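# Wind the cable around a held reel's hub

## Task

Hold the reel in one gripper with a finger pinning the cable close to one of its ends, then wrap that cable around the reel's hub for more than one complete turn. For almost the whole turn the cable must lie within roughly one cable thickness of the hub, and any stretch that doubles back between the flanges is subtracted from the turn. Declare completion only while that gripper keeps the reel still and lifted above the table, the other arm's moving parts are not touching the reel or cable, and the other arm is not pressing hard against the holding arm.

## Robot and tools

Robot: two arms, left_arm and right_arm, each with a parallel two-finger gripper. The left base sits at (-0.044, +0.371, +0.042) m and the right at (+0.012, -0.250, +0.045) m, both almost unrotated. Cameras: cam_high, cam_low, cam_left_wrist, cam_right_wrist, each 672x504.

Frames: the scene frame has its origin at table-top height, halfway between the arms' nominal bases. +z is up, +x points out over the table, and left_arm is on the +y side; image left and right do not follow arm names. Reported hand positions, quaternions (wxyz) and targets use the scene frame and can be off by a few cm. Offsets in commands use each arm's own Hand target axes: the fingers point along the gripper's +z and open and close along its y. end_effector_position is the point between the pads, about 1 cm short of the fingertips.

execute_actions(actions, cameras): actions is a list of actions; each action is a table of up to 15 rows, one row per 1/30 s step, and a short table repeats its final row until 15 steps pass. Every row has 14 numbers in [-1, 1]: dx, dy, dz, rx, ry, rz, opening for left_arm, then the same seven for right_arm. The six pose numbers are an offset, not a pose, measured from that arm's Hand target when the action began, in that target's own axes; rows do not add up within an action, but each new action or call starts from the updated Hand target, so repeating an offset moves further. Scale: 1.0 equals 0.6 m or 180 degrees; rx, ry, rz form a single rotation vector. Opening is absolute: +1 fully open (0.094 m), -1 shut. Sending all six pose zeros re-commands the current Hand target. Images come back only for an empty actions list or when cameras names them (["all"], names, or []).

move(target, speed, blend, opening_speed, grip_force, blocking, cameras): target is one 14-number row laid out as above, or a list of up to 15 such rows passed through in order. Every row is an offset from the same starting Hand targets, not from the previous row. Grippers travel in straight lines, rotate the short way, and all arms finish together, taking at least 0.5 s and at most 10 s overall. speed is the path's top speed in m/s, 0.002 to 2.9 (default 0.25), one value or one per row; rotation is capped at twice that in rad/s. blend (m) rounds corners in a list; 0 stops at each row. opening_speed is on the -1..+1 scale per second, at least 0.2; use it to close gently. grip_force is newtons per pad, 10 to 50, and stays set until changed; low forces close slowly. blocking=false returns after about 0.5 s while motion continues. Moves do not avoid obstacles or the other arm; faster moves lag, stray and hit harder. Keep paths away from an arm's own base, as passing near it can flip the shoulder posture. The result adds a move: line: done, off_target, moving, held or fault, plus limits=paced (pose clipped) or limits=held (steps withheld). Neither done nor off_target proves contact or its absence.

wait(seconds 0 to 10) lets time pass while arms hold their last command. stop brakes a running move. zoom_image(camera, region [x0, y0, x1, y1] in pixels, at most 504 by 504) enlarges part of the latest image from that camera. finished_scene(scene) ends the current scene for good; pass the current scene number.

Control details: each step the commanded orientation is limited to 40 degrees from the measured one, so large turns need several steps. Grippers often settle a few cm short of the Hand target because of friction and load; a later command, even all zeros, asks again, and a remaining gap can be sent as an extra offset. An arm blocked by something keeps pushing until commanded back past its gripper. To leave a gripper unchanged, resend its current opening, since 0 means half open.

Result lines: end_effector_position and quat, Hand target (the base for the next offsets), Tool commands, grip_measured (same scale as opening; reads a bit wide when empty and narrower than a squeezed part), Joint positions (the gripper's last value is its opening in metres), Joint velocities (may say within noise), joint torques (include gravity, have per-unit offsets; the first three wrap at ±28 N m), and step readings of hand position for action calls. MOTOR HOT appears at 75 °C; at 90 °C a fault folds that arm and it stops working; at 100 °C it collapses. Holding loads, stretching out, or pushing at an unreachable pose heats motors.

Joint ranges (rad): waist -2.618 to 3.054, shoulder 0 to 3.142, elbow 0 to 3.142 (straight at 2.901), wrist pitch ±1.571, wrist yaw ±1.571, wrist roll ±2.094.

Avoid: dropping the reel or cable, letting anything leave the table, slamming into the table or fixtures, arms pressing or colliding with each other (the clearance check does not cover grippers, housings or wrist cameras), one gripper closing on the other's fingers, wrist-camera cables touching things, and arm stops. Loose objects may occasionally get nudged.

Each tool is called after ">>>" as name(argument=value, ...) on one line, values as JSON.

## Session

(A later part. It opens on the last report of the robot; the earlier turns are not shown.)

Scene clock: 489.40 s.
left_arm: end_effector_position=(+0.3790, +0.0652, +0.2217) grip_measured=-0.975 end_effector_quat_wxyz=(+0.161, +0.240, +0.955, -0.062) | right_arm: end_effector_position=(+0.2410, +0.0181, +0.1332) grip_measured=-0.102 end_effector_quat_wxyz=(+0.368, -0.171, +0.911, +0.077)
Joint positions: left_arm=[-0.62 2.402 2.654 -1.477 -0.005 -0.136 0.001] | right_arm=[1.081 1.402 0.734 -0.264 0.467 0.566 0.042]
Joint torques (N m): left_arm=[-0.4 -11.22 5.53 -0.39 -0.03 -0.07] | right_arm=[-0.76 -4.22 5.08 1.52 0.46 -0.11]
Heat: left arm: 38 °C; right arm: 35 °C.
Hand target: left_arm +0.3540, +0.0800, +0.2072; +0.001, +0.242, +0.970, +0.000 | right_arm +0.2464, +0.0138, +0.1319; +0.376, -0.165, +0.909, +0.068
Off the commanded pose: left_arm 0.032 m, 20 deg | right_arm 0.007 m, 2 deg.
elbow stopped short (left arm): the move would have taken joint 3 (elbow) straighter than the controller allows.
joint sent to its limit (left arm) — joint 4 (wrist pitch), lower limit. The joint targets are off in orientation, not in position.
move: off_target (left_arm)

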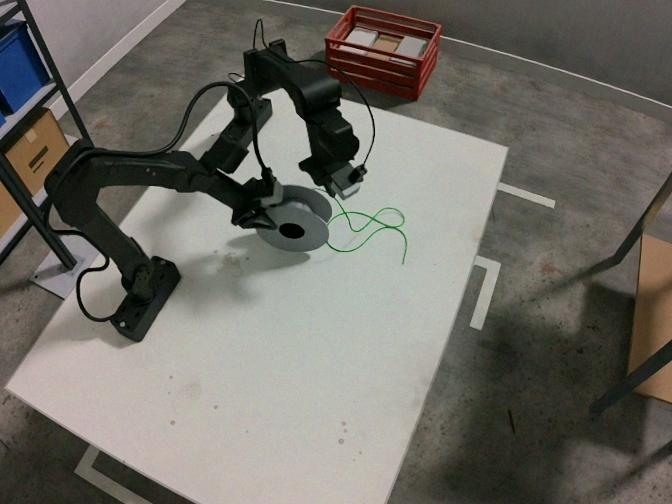

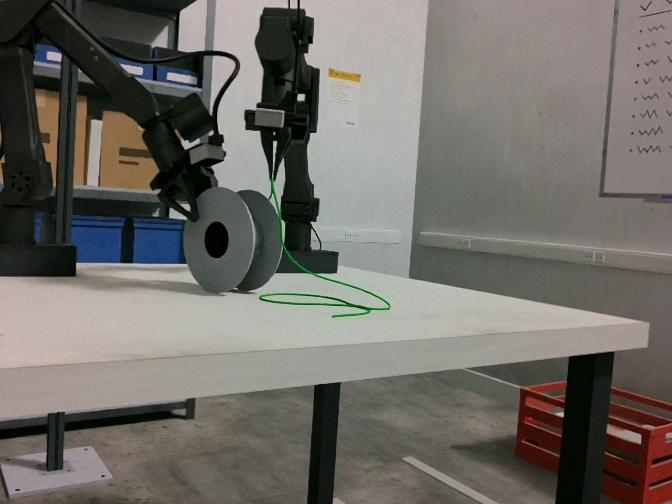

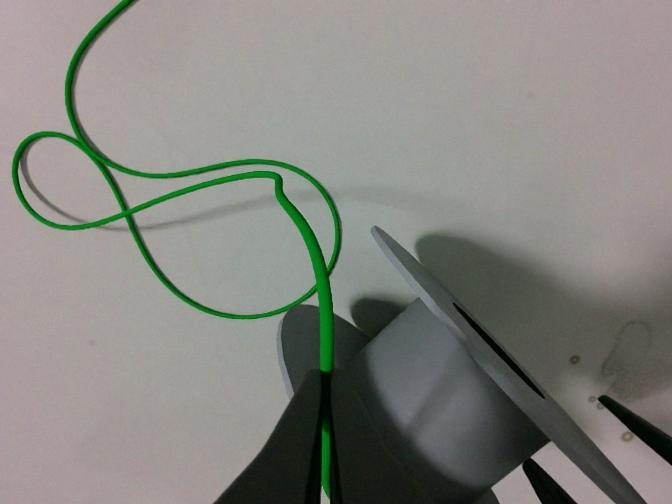

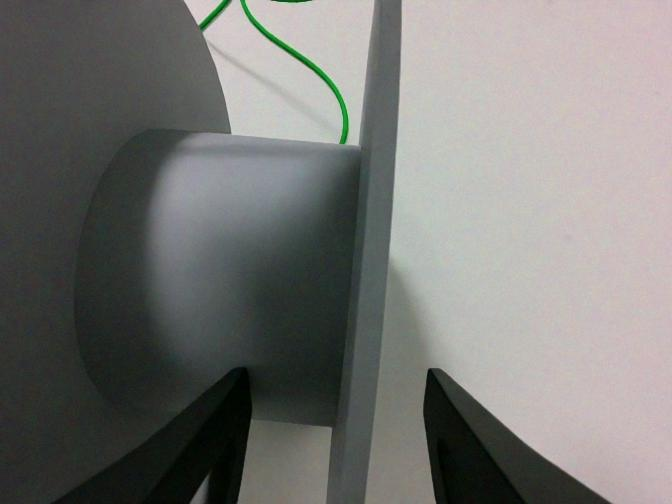

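>>> move(target=[-0.056,-0.049,0,0,0,0,-1,0,0,0,0,0,0,-0.1], speed=0.1, cameras=["all"])

>>> zoom_image(camera="cam_low", region=[150, 120, 350, 320])

>>> zoom_image(camera="cam_high", region=[240, 130, 410, 280])

Scene clock: 496.13 s.
left_arm: end_effector_position=(+0.3849, +0.0307, +0.2136) grip_measured=-0.975 end_effector_quat_wxyz=(+0.181, +0.239, +0.951, -0.080) | right_arm: end_effector_position=(+0.2410, +0.0181, +0.1332) grip_measured=-0.102 end_effector_quat_wxyz=(+0.368, -0.171, +0.911, +0.077)
Joint positions: left_arm=[-0.664 2.521 2.826 -1.477 -0.005 -0.18 0.001] | right_arm=[1.081 1.402 0.734 -0.264 0.467 0.566 0.042]
Joint torques (N m): left_arm=[-0.51 -10.74 10.3 -0.12 -0.05 -0.1] | right_arm=[-0.79 -4.23 5 1.53 0.46 -0.09]
Heat: left arm: 38 °C; right arm: 35 °C.
Hand target: left_arm +0.3700, +0.0383, +0.2072; +0.001, +0.242, +0.970, +0.000 | right_arm +0.2464, +0.0138, +0.1319; +0.376, -0.165, +0.909, +0.068
Off the commanded pose: left_arm 0.018 m, 23 deg | right_arm 0.007 m, 2 deg.
move: off_target (left_arm)

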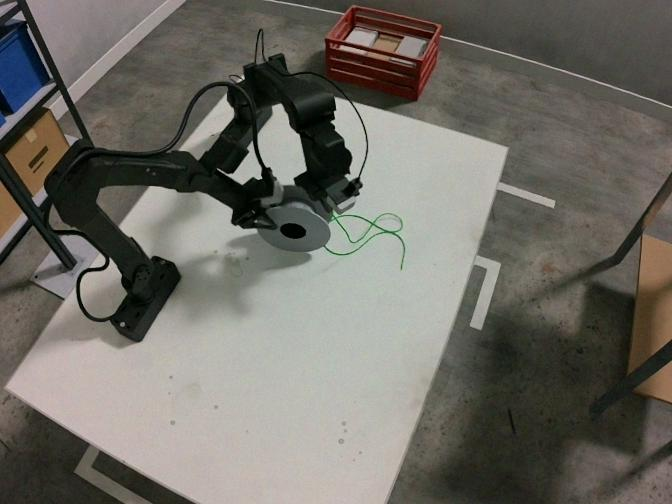

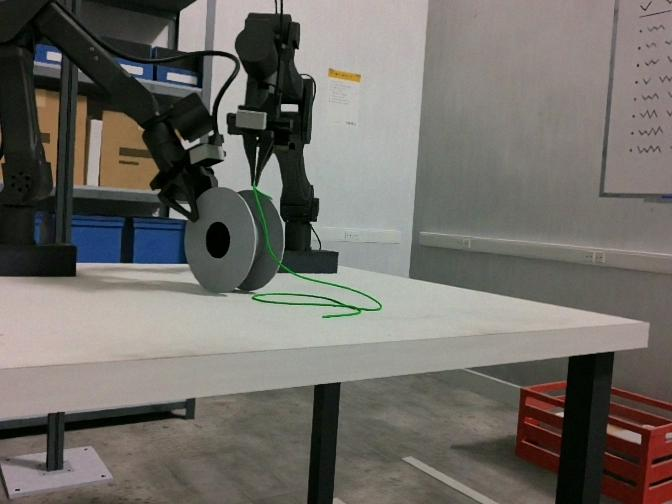

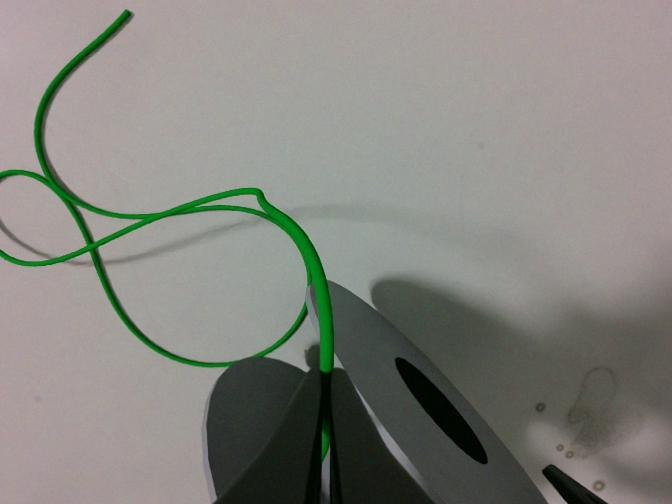

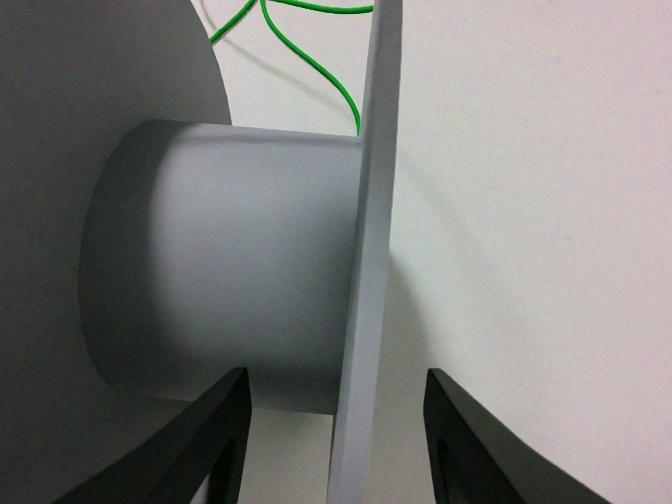

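Scaled by 2.520 from the camera's 672x504 image, which has a finer 960x720 frame.

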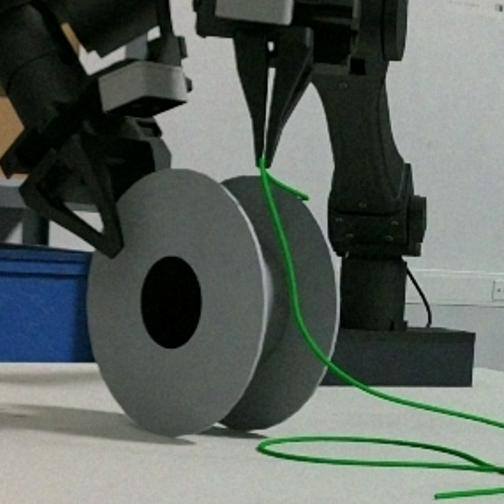

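Scaled by 2.965 from the camera's 672x504 image, which has a finer 960x720 frame.

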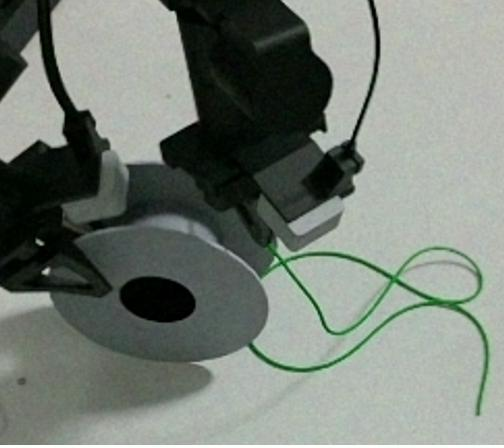

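>>> move(target=[[0,0,-0.06,0,0,0,-1,0,0,0,0,0,0,-0.1],[0,0,-0.06,0,0,-0.139,-1,0,0,0,0,0,0,-0.1]], speed=0.1, cameras=["all"])

>>> zoom_image(camera="cam_low", region=[150, 120, 350, 320])

>>> zoom_image(camera="cam_high", region=[240, 130, 410, 280])

Scene clock: 507.27 s.
left_arm: end_effector_position=(+0.3842, +0.0282, +0.2189) grip_measured=-0.975 end_effector_quat_wxyz=(+0.168, +0.030, +0.978, -0.119) | right_arm: end_effector_position=(+0.2410, +0.0181, +0.1332) grip_measured=-0.102 end_effector_quat_wxyz=(+0.368, -0.171, +0.911, +0.077)
Joint positions: left_arm=[-0.671 2.517 2.835 -1.476 -0.014 -0.616 0.001] | right_arm=[1.081 1.402 0.734 -0.264 0.467 0.566 0.042]
Joint torques (N m): left_arm=[0.08 -14.99 10.06 0.01 0.02 -0.07] | right_arm=[-0.83 -4.15 4.96 1.5 0.46 -0.07]
Heat: left arm: 38 °C; right arm: 35 °C.
Hand target: left_arm +0.3699, +0.0383, +0.2432; +0.001, +0.026, +1.000, +0.000 | right_arm +0.2464, +0.0138, +0.1319; +0.376, -0.165, +0.909, +0.068
Off the commanded pose: left_arm 0.030 m, 24 deg | right_arm 0.007 m, 2 deg.
elbow stopped short (left arm): the move would have taken joint 3 (elbow) straighter than the controller allows.
move: off_target (left_arm)

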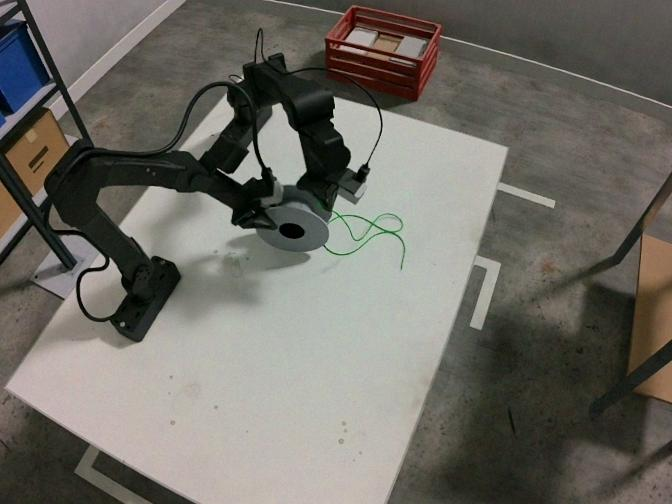

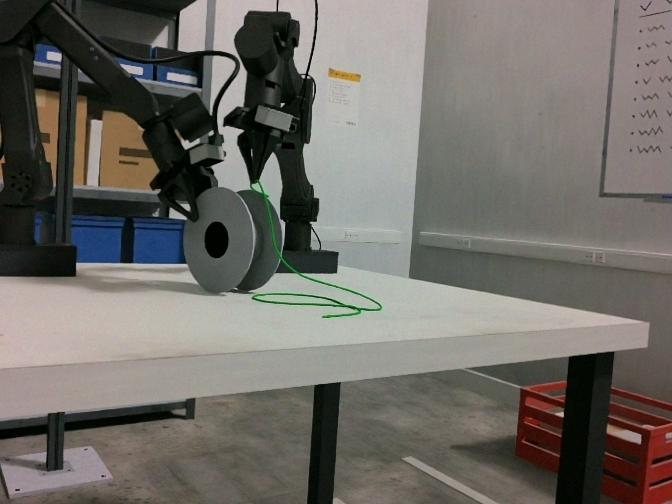

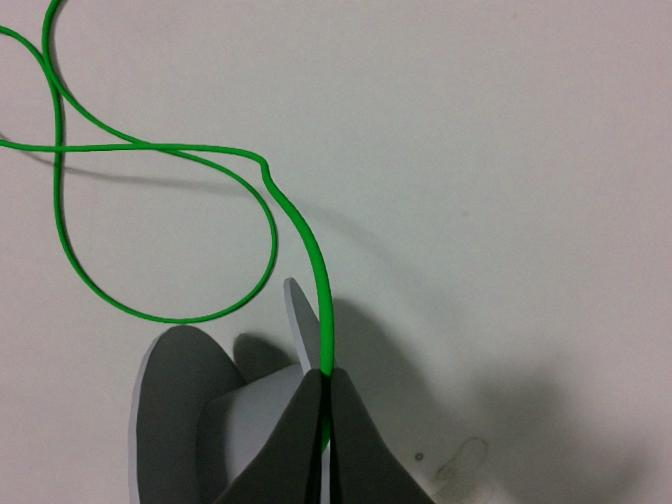

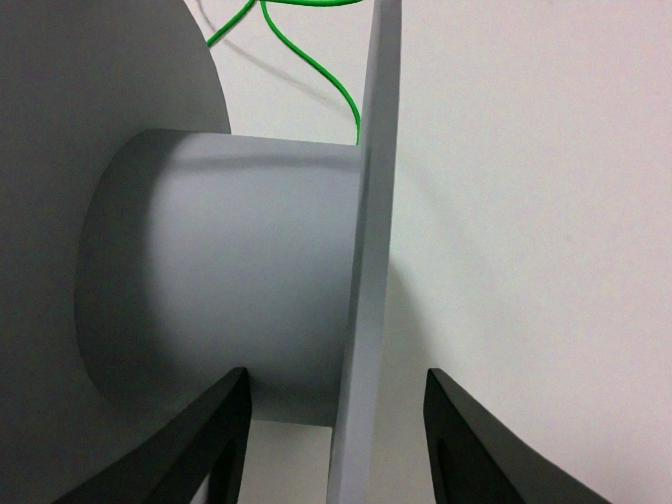

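Scaled by 2.520 from the camera's 672x504 image, which has a finer 960x720 frame.

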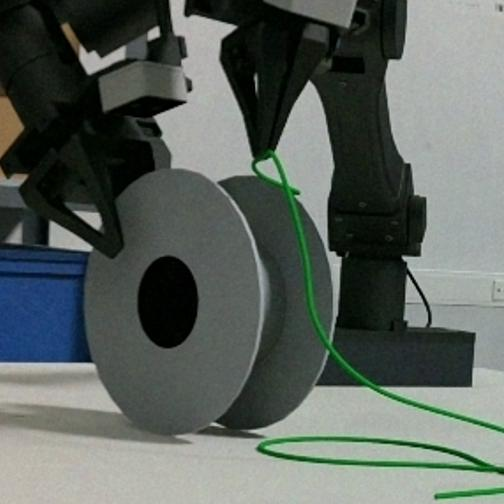

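Scaled by 2.965 from the camera's 672x504 image, which has a finer 960x720 frame.

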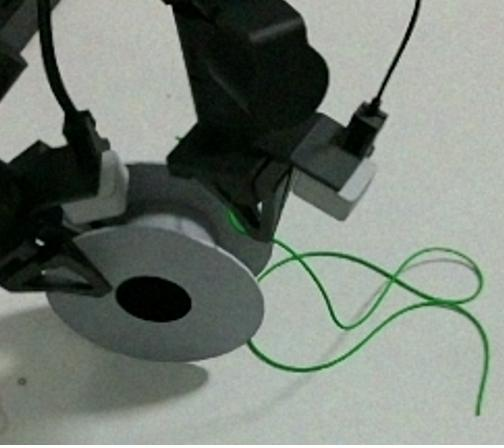

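>>> move(target=[0.055,0.08,-0.13,0,0,0,-1,0,0,0,0,0,0,-0.1], speed=0.15, cameras=["all"])

>>> zoom_image(camera="cam_low", region=[150, 80, 350, 300])

>>> zoom_image(camera="cam_high", region=[240, 110, 410, 280])

Scene clock: 515.70 s.
left_arm: end_effector_position=(+0.3629, +0.0686, +0.3260) grip_measured=-0.975 end_effector_quat_wxyz=(+0.233, +0.021, +0.958, -0.163) | right_arm: end_effector_position=(+0.2410, +0.0181, +0.1332) grip_measured=-0.102 end_effector_quat_wxyz=(+0.368, -0.171, +0.911, +0.077)
Joint positions: left_arm=[-0.633 2.228 2.71 -1.476 -0.005 -0.597 0.001] | right_arm=[1.081 1.402 0.734 -0.264 0.467 0.566 0.042]
Joint torques (N m): left_arm=[0.55 -12.25 5.09 -0.05 0.02 0.07] | right_arm=[-0.73 -4.12 5.01 1.54 0.42 -0.09]
Heat: left arm: 38 °C; right arm: 35 °C.
Hand target: left_arm +0.3393, +0.0880, +0.3212; +0.001, +0.026, +1.000, +0.000 | right_arm +0.2464, +0.0138, +0.1319; +0.376, -0.165, +0.909, +0.068
Off the commanded pose: left_arm 0.031 m, 33 deg | right_arm 0.007 m, 2 deg.
elbow stopped short (left arm): the move would have taken joint 3 (elbow) straighter than the controller allows.
joint sent to its limit (left arm) — joint 4 (wrist pitch), lower limit. The joint targets are off in orientation, not in position.
move: off_target (left_arm)

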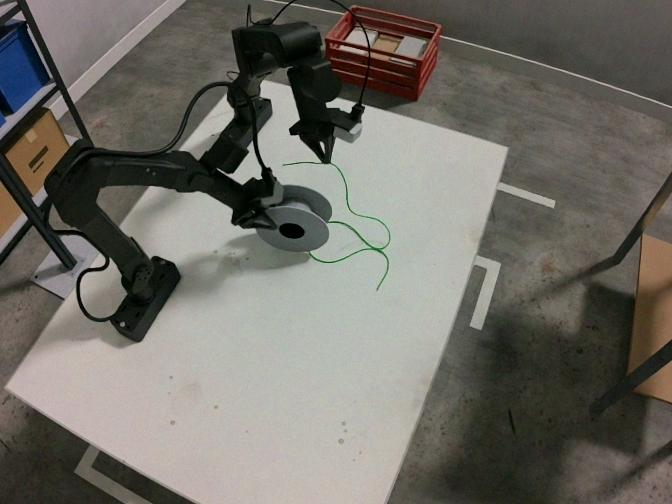

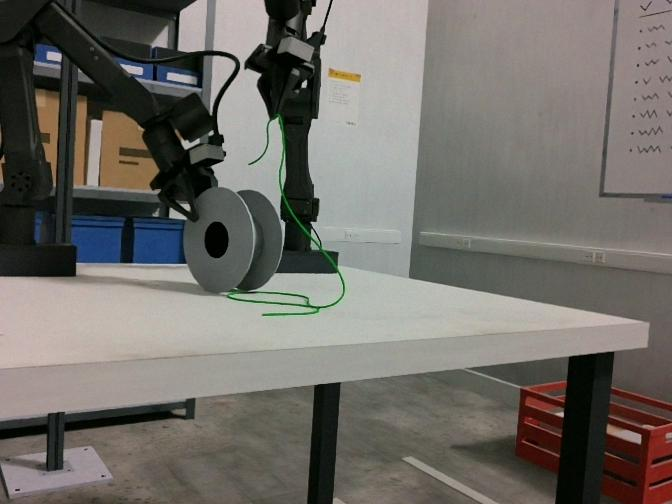

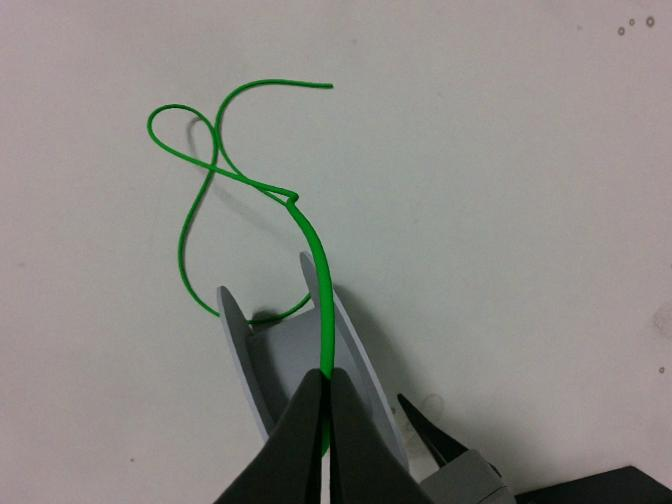

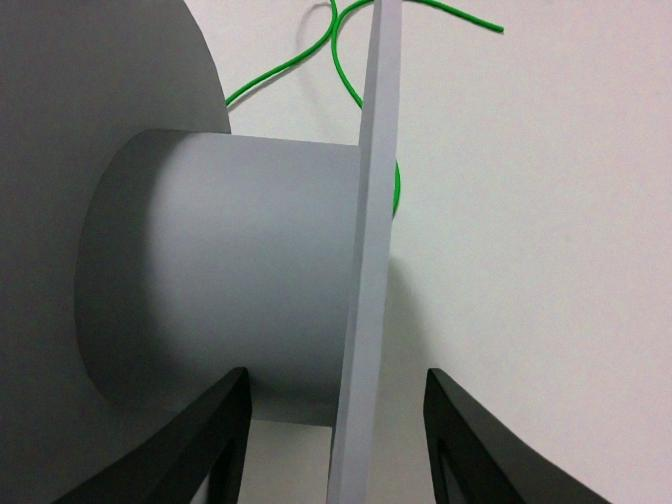

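Scaled by 2.291 from the camera's 672x504 image, which has a finer 960x720 frame.

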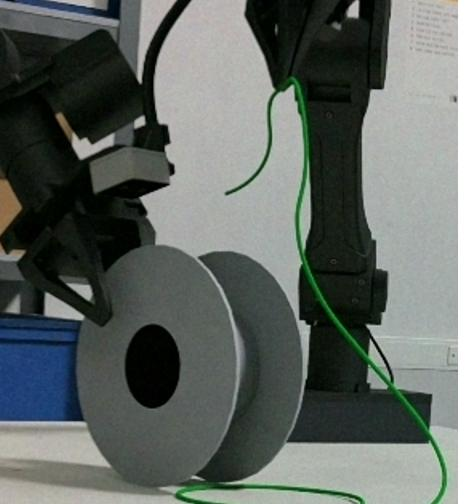

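Scaled by 2.965 from the camera's 672x504 image, which has a finer 960x720 frame.

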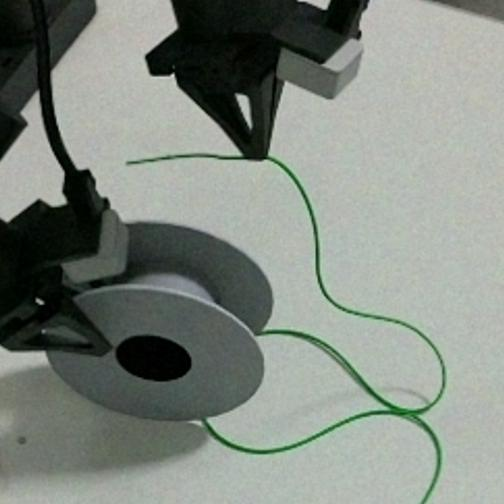

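>>> move(target=[-0.036,-0.055,0.03,0,0,0,-1,0,0,0,0,0,0,-0.1], speed=0.15, cameras=["all"])

>>> zoom_image(camera="cam_high", region=[240, 110, 410, 280])

Scene clock: 524.03 s.
left_arm: end_effector_position=(+0.3733, +0.0467, +0.3124) grip_measured=-0.975 end_effector_quat_wxyz=(+0.236, +0.026, +0.956, -0.171) | right_arm: end_effector_position=(+0.2410, +0.0181, +0.1332) grip_measured=-0.102 end_effector_quat_wxyz=(+0.368, -0.171, +0.911, +0.077)
Joint positions: left_arm=[-0.654 2.332 2.828 -1.476 -0.005 -0.607 0.001] | right_arm=[1.081 1.402 0.734 -0.264 0.467 0.566 0.042]
Joint torques (N m): left_arm=[-0.55 -9.58 9.51 0.14 -0.04 -0.07] | right_arm=[-0.88 -4.15 4.94 1.5 0.5 -0.05]
Heat: left arm: 39 °C; right arm: 35 °C.
Hand target: left_arm +0.3591, +0.0539, +0.3033; +0.001, +0.026, +1.000, +0.000 | right_arm +0.2464, +0.0138, +0.1319; +0.376, -0.165, +0.909, +0.068
Off the commanded pose: left_arm 0.018 m, 34 deg | right_arm 0.007 m, 2 deg.
move: off_target (left_arm)

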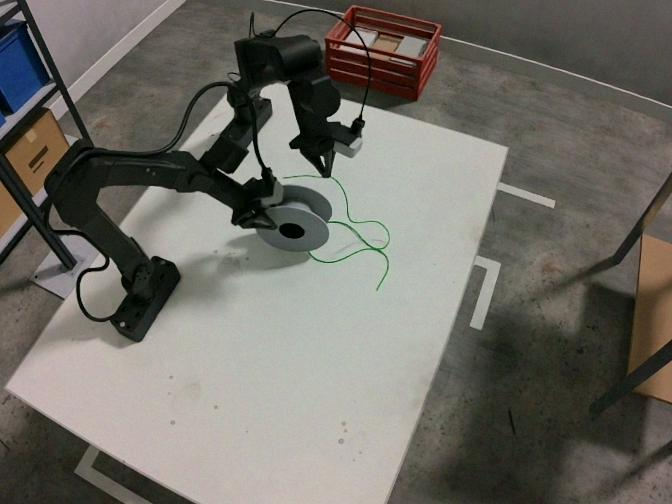

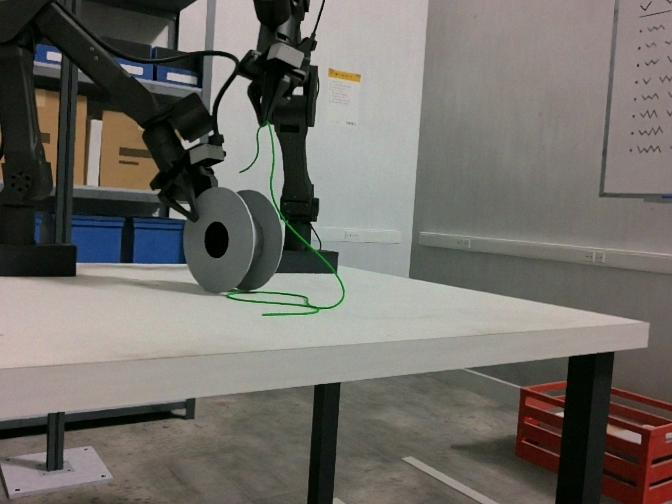

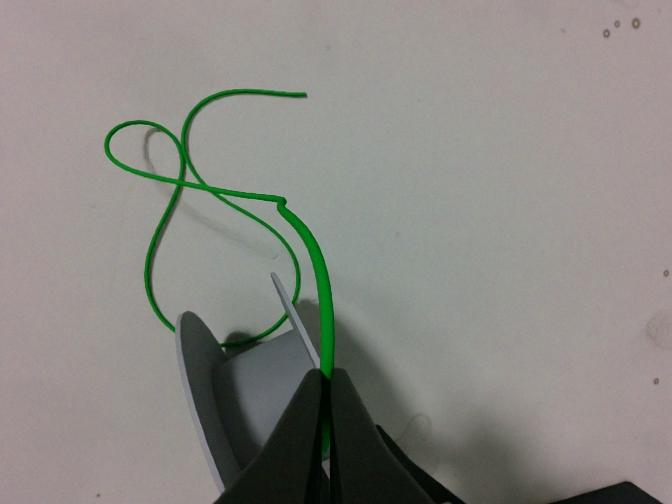

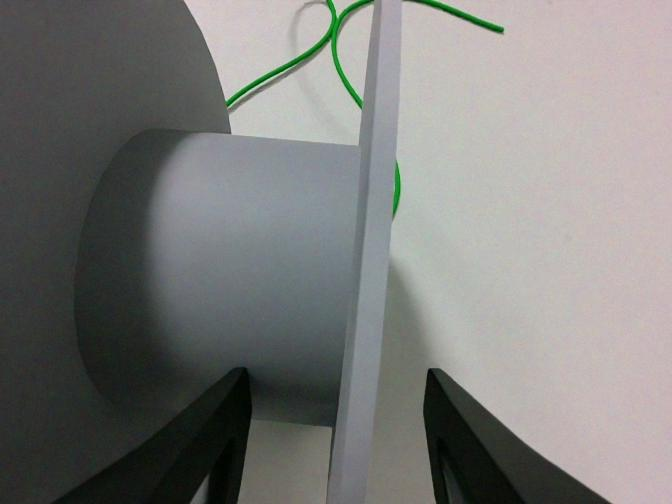

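Scaled by 2.965 from the camera's 672x504 image, which has a finer 960x720 frame.

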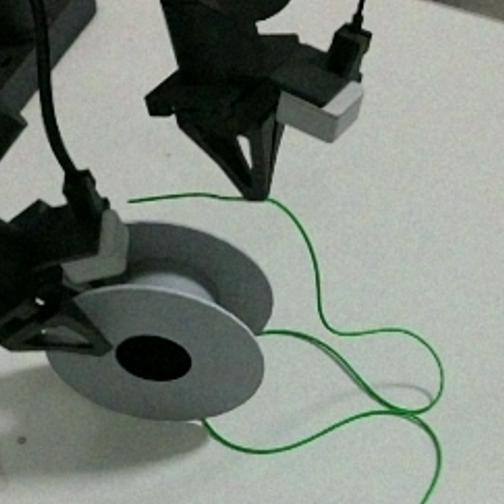

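>>> move(target=[0,0.0,0.15,0,0,0,-1,0,0,0,0,0,0,-0.1], speed=0.1, cameras=["all"])

>>> zoom_image(camera="cam_high", region=[240, 110, 410, 280])

>>> zoom_image(camera="cam_low", region=[150, 100, 350, 300])

Scene clock: 539.40 s.
left_arm: end_effector_position=(+0.3823, +0.0396, +0.2365) grip_measured=-0.975 end_effector_quat_wxyz=(+0.173, +0.027, +0.977, -0.124) | right_arm: end_effector_position=(+0.2410, +0.0181, +0.1332) grip_measured=-0.102 end_effector_quat_wxyz=(+0.368, -0.171, +0.911, +0.077)
Joint positions: left_arm=[-0.654 2.456 2.79 -1.476 -0.005 -0.608 0.001] | right_arm=[1.081 1.402 0.734 -0.264 0.467 0.566 0.042]
Joint torques (N m): left_arm=[-0.38 -10.51 5.53 -0.28 -0.06 -0.08] | right_arm=[-0.75 -4.29 5.01 1.51 0.43 -0.1]
Heat: left arm: 38 °C; right arm: 35 °C.
Hand target: left_arm +0.3592, +0.0538, +0.2132; +0.001, +0.026, +1.000, +0.000 | right_arm +0.2464, +0.0138, +0.1319; +0.376, -0.165, +0.909, +0.068
Off the commanded pose: left_arm 0.036 m, 24 deg | right_arm 0.007 m, 2 deg.
joint sent to its limit (left arm) — joint 4 (wrist pitch), lower limit. The joint targets are off in orientation, not in position.
move: off_target (left_arm)

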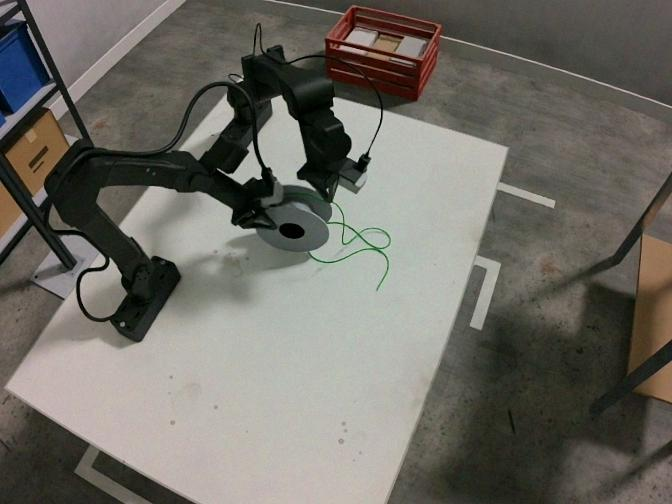

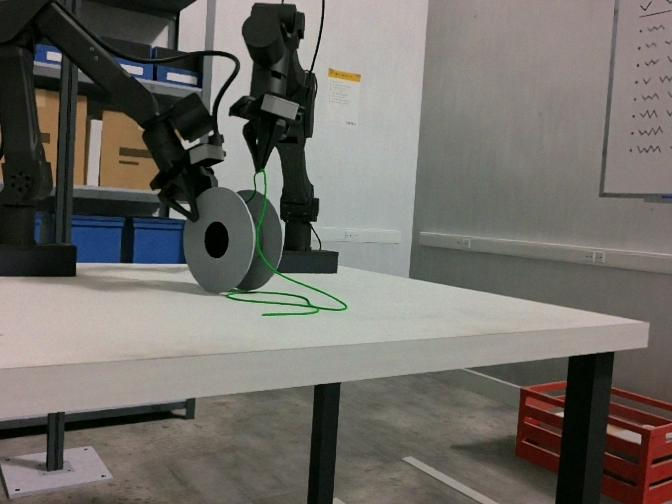

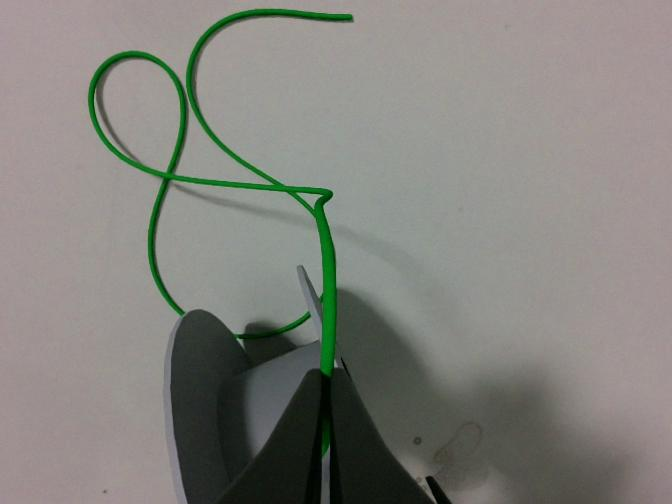

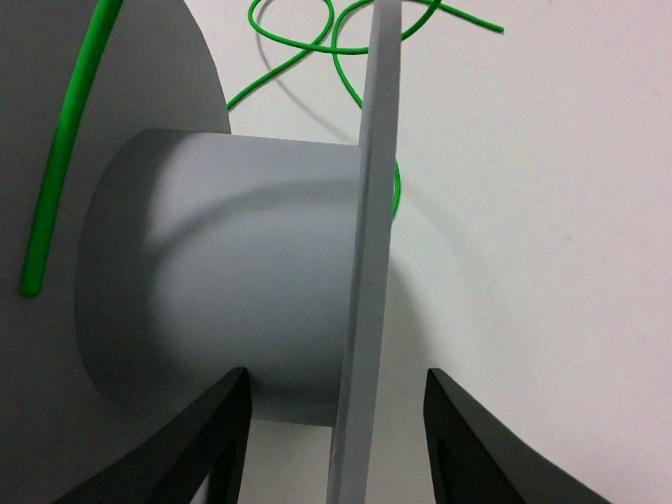

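Scaled by 2.965 from the camera's 672x504 image, which has a finer 960x720 frame.

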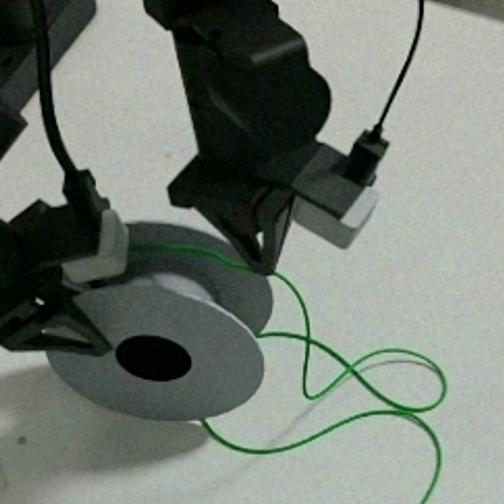

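Scaled by 2.520 from the camera's 672x504 image, which has a finer 960x720 frame.

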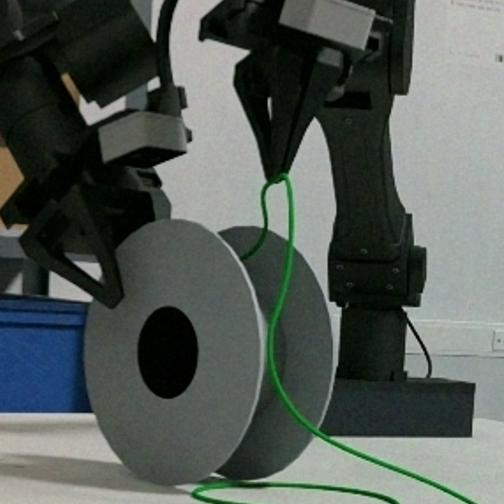

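>>> move(target=[-0.02,-0.06,0,0,0,-0.083,-1,0,0,0,0,0,0,-0.1], speed=0.1, cameras=["all"])

>>> zoom_image(camera="cam_low", region=[150, 100, 350, 300])

Scene clock: 547.80 s.
left_arm: end_effector_position=(+0.3751, +0.0163, +0.2160) grip_measured=-0.975 end_effector_quat_wxyz=(+0.142, -0.100, +0.974, -0.145) | right_arm: end_effector_position=(+0.2410, +0.0181, +0.1332) grip_measured=-0.102 end_effector_quat_wxyz=(+0.368, -0.171, +0.911, +0.077)
Joint positions: left_arm=[-0.696 2.522 2.835 -1.475 -0.005 -0.909 0.001] | right_arm=[1.081 1.402 0.734 -0.264 0.467 0.566 0.042]
Joint torques (N m): left_arm=[-0.42 -10.63 10.17 0.32 -0.05 -0.08] | right_arm=[-0.69 -4.21 4.98 1.52 0.45 -0.07]
Heat: left arm: 37 °C; right arm: 35 °C.
Hand target: left_arm +0.3694, +0.0173, +0.2133; +0.001, -0.104, +0.995, +0.000 | right_arm +0.2464, +0.0138, +0.1319; +0.376, -0.165, +0.909, +0.068
Off the commanded pose: left_arm 0.006 m, 23 deg | right_arm 0.007 m, 2 deg.
elbow stopped short (left arm): the move would have taken joint 3 (elbow) straighter than the controller allows.
move: off_target (left_arm)

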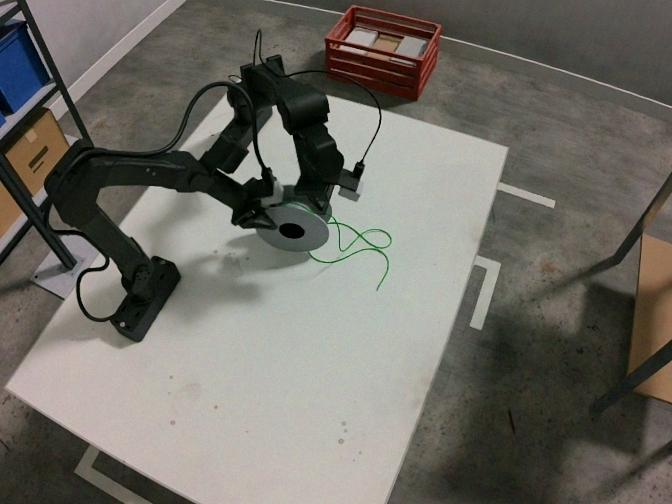

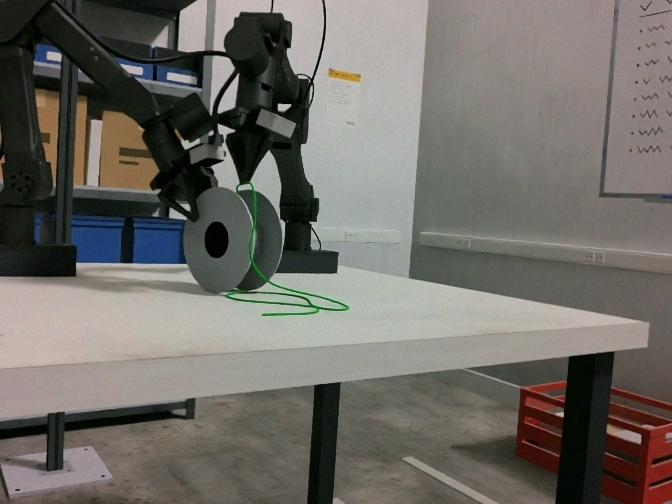

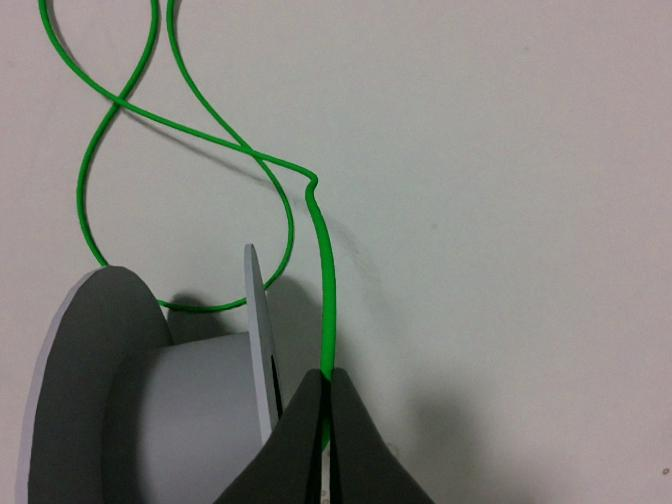

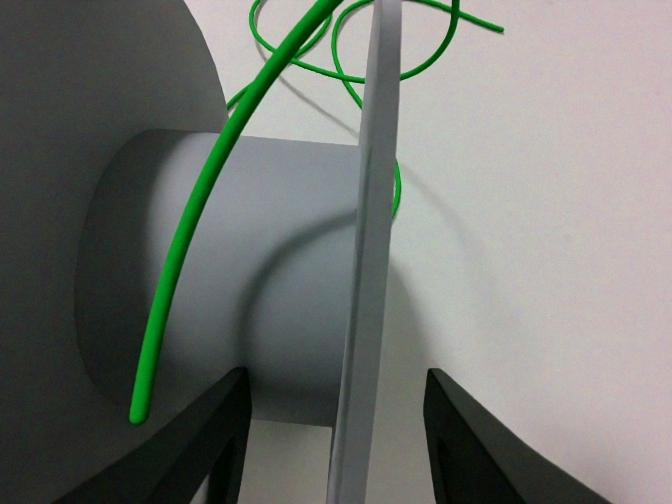

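Scaled by 2.520 from the camera's 672x504 image, which has a finer 960x720 frame.

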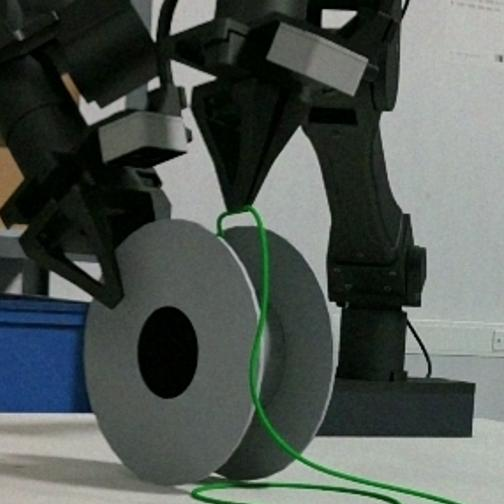

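>>> move(target=[0,0.015,0,0,0,-0.11,-1,0,0,0,0,0,0,-0.1], speed=0.1, cameras=["cam_right_wrist","cam_left_wrist","cam_low"])

>>> zoom_image(camera="cam_low", region=[150, 100, 350, 300])

Scene clock: 554.97 s.
left_arm: end_effector_position=(+0.3752, +0.0163, +0.2160) grip_measured=-0.975 end_effector_quat_wxyz=(+0.116, -0.262, +0.944, -0.167) | right_arm: end_effector_position=(+0.2410, +0.0181, +0.1332) grip_measured=-0.102 end_effector_quat_wxyz=(+0.368, -0.171, +0.911, +0.077)
Joint positions: left_arm=[-0.696 2.522 2.835 -1.474 -0.005 -1.245 0.001] | right_arm=[1.081 1.402 0.734 -0.264 0.467 0.566 0.042]
Joint torques (N m): left_arm=[0.59 -11 10.09 0.04 -0.03 -0.08] | right_arm=[-0.66 -4.19 5.03 1.51 0.46 -0.09]
Heat: left arm: 36 °C; right arm: 35 °C.
Hand target: left_arm +0.3675, +0.0262, +0.2133; +0.001, -0.274, +0.962, +0.000 | right_arm +0.2464, +0.0138, +0.1319; +0.376, -0.165, +0.909, +0.068
Off the commanded pose: left_arm 0.013 m, 23 deg | right_arm 0.007 m, 2 deg.
elbow stopped short (left arm): the move would have taken joint 3 (elbow) straighter than the controller allows.
move: off_target (left_arm)
Images, in order (width x height): cam_low 672x504, cam_left_wrist 672x504, cam_right_wrist 672x504.

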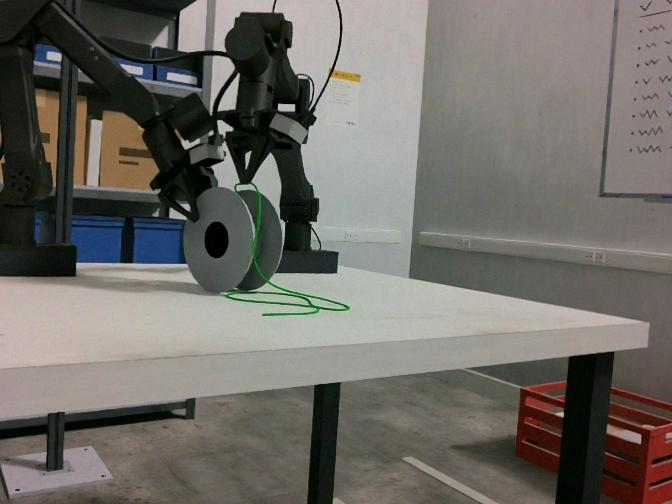

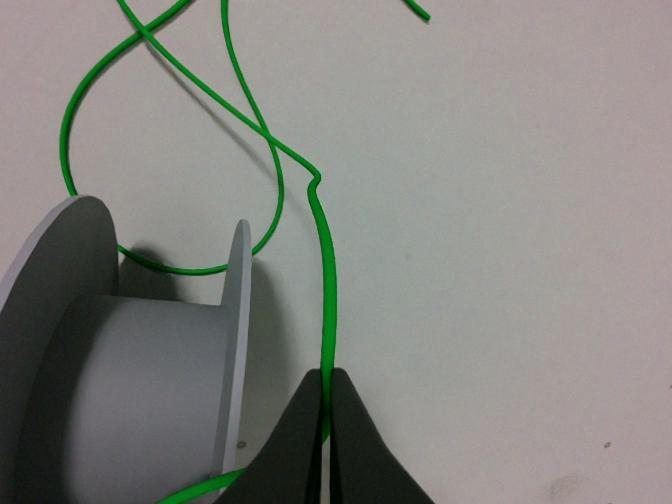

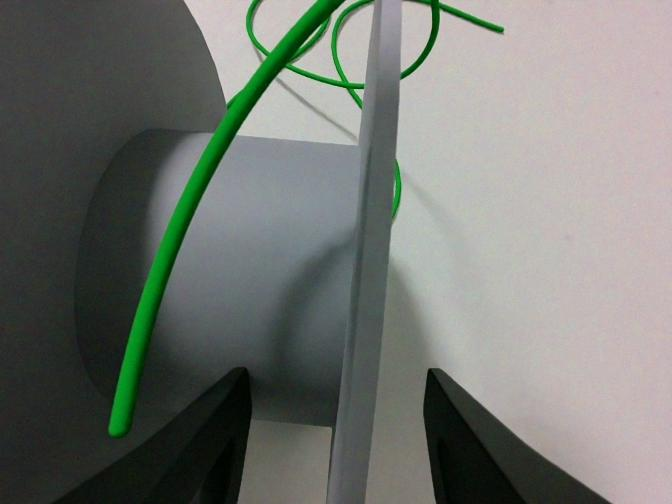

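Scaled by 2.520 from the camera's 672x504 image, which has a finer 960x720 frame.

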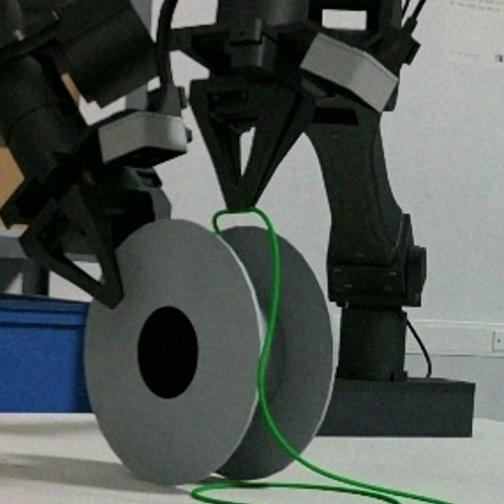

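>>> move(target=[-0.01,0.049,0,0,0,0,-1,0,0,0,0,0,0,-0.1], speed=0.1, cameras=["cam_right_wrist","cam_left_wrist","cam_low"])

>>> zoom_image(camera="cam_low", region=[150, 100, 350, 300])

Scene clock: 563.50 s.
left_arm: end_effector_position=(+0.3801, +0.0328, +0.2054) grip_measured=-0.975 end_effector_quat_wxyz=(+0.106, -0.271, +0.945, -0.148) | right_arm: end_effector_position=(+0.2410, +0.0181, +0.1332) grip_measured=-0.102 end_effector_quat_wxyz=(+0.368, -0.171, +0.911, +0.077)
Joint positions: left_arm=[-0.666 2.511 2.782 -1.477 -0.002 -1.234 0.001] | right_arm=[1.081 1.402 0.734 -0.264 0.467 0.566 0.042]
Joint torques (N m): left_arm=[0.64 -15.2 5.41 -0.35 -0.01 0.07] | right_arm=[-0.75 -4.21 5.01 1.49 0.46 -0.11]
Heat: left arm: 36 °C; right arm: 35 °C.
Hand target: left_arm +0.3573, +0.0543, +0.2133; +0.001, -0.274, +0.962, -0.001 | right_arm +0.2464, +0.0138, +0.1319; +0.376, -0.165, +0.909, +0.068
Off the commanded pose: left_arm 0.032 m, 21 deg | right_arm 0.007 m, 2 deg.
joint sent to its limit (left arm) — joint 4 (wrist pitch), lower limit. The joint targets are off in orientation, not in position.
move: off_target (left_arm)
Images, in order (width x height): cam_low 672x504, cam_left_wrist 672x504, cam_right_wrist 672x504.

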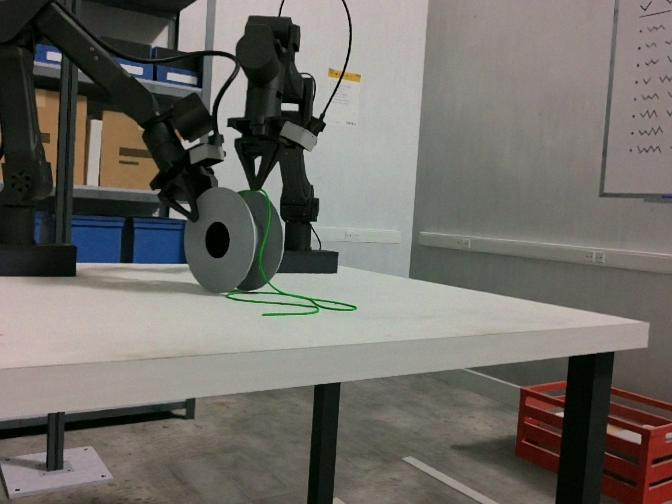

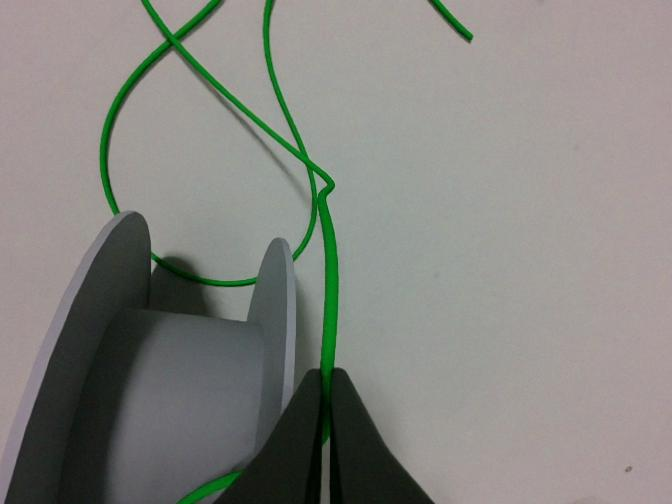

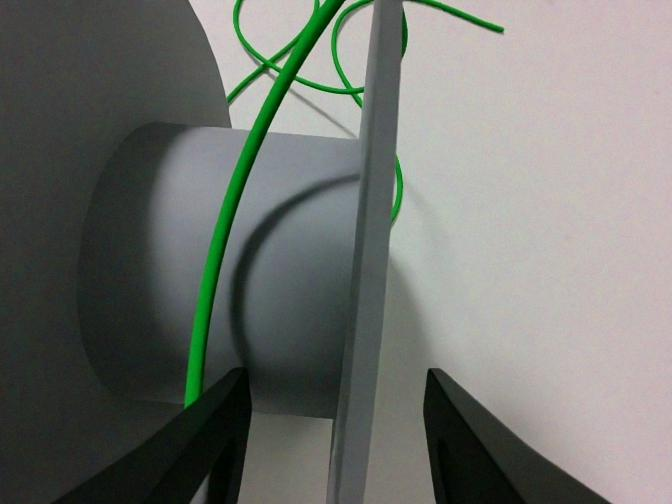

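Scaled by 2.520 from the camera's 672x504 image, which has a finer 960x720 frame.

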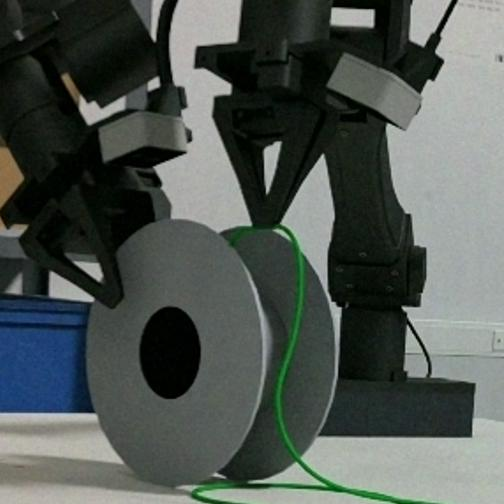

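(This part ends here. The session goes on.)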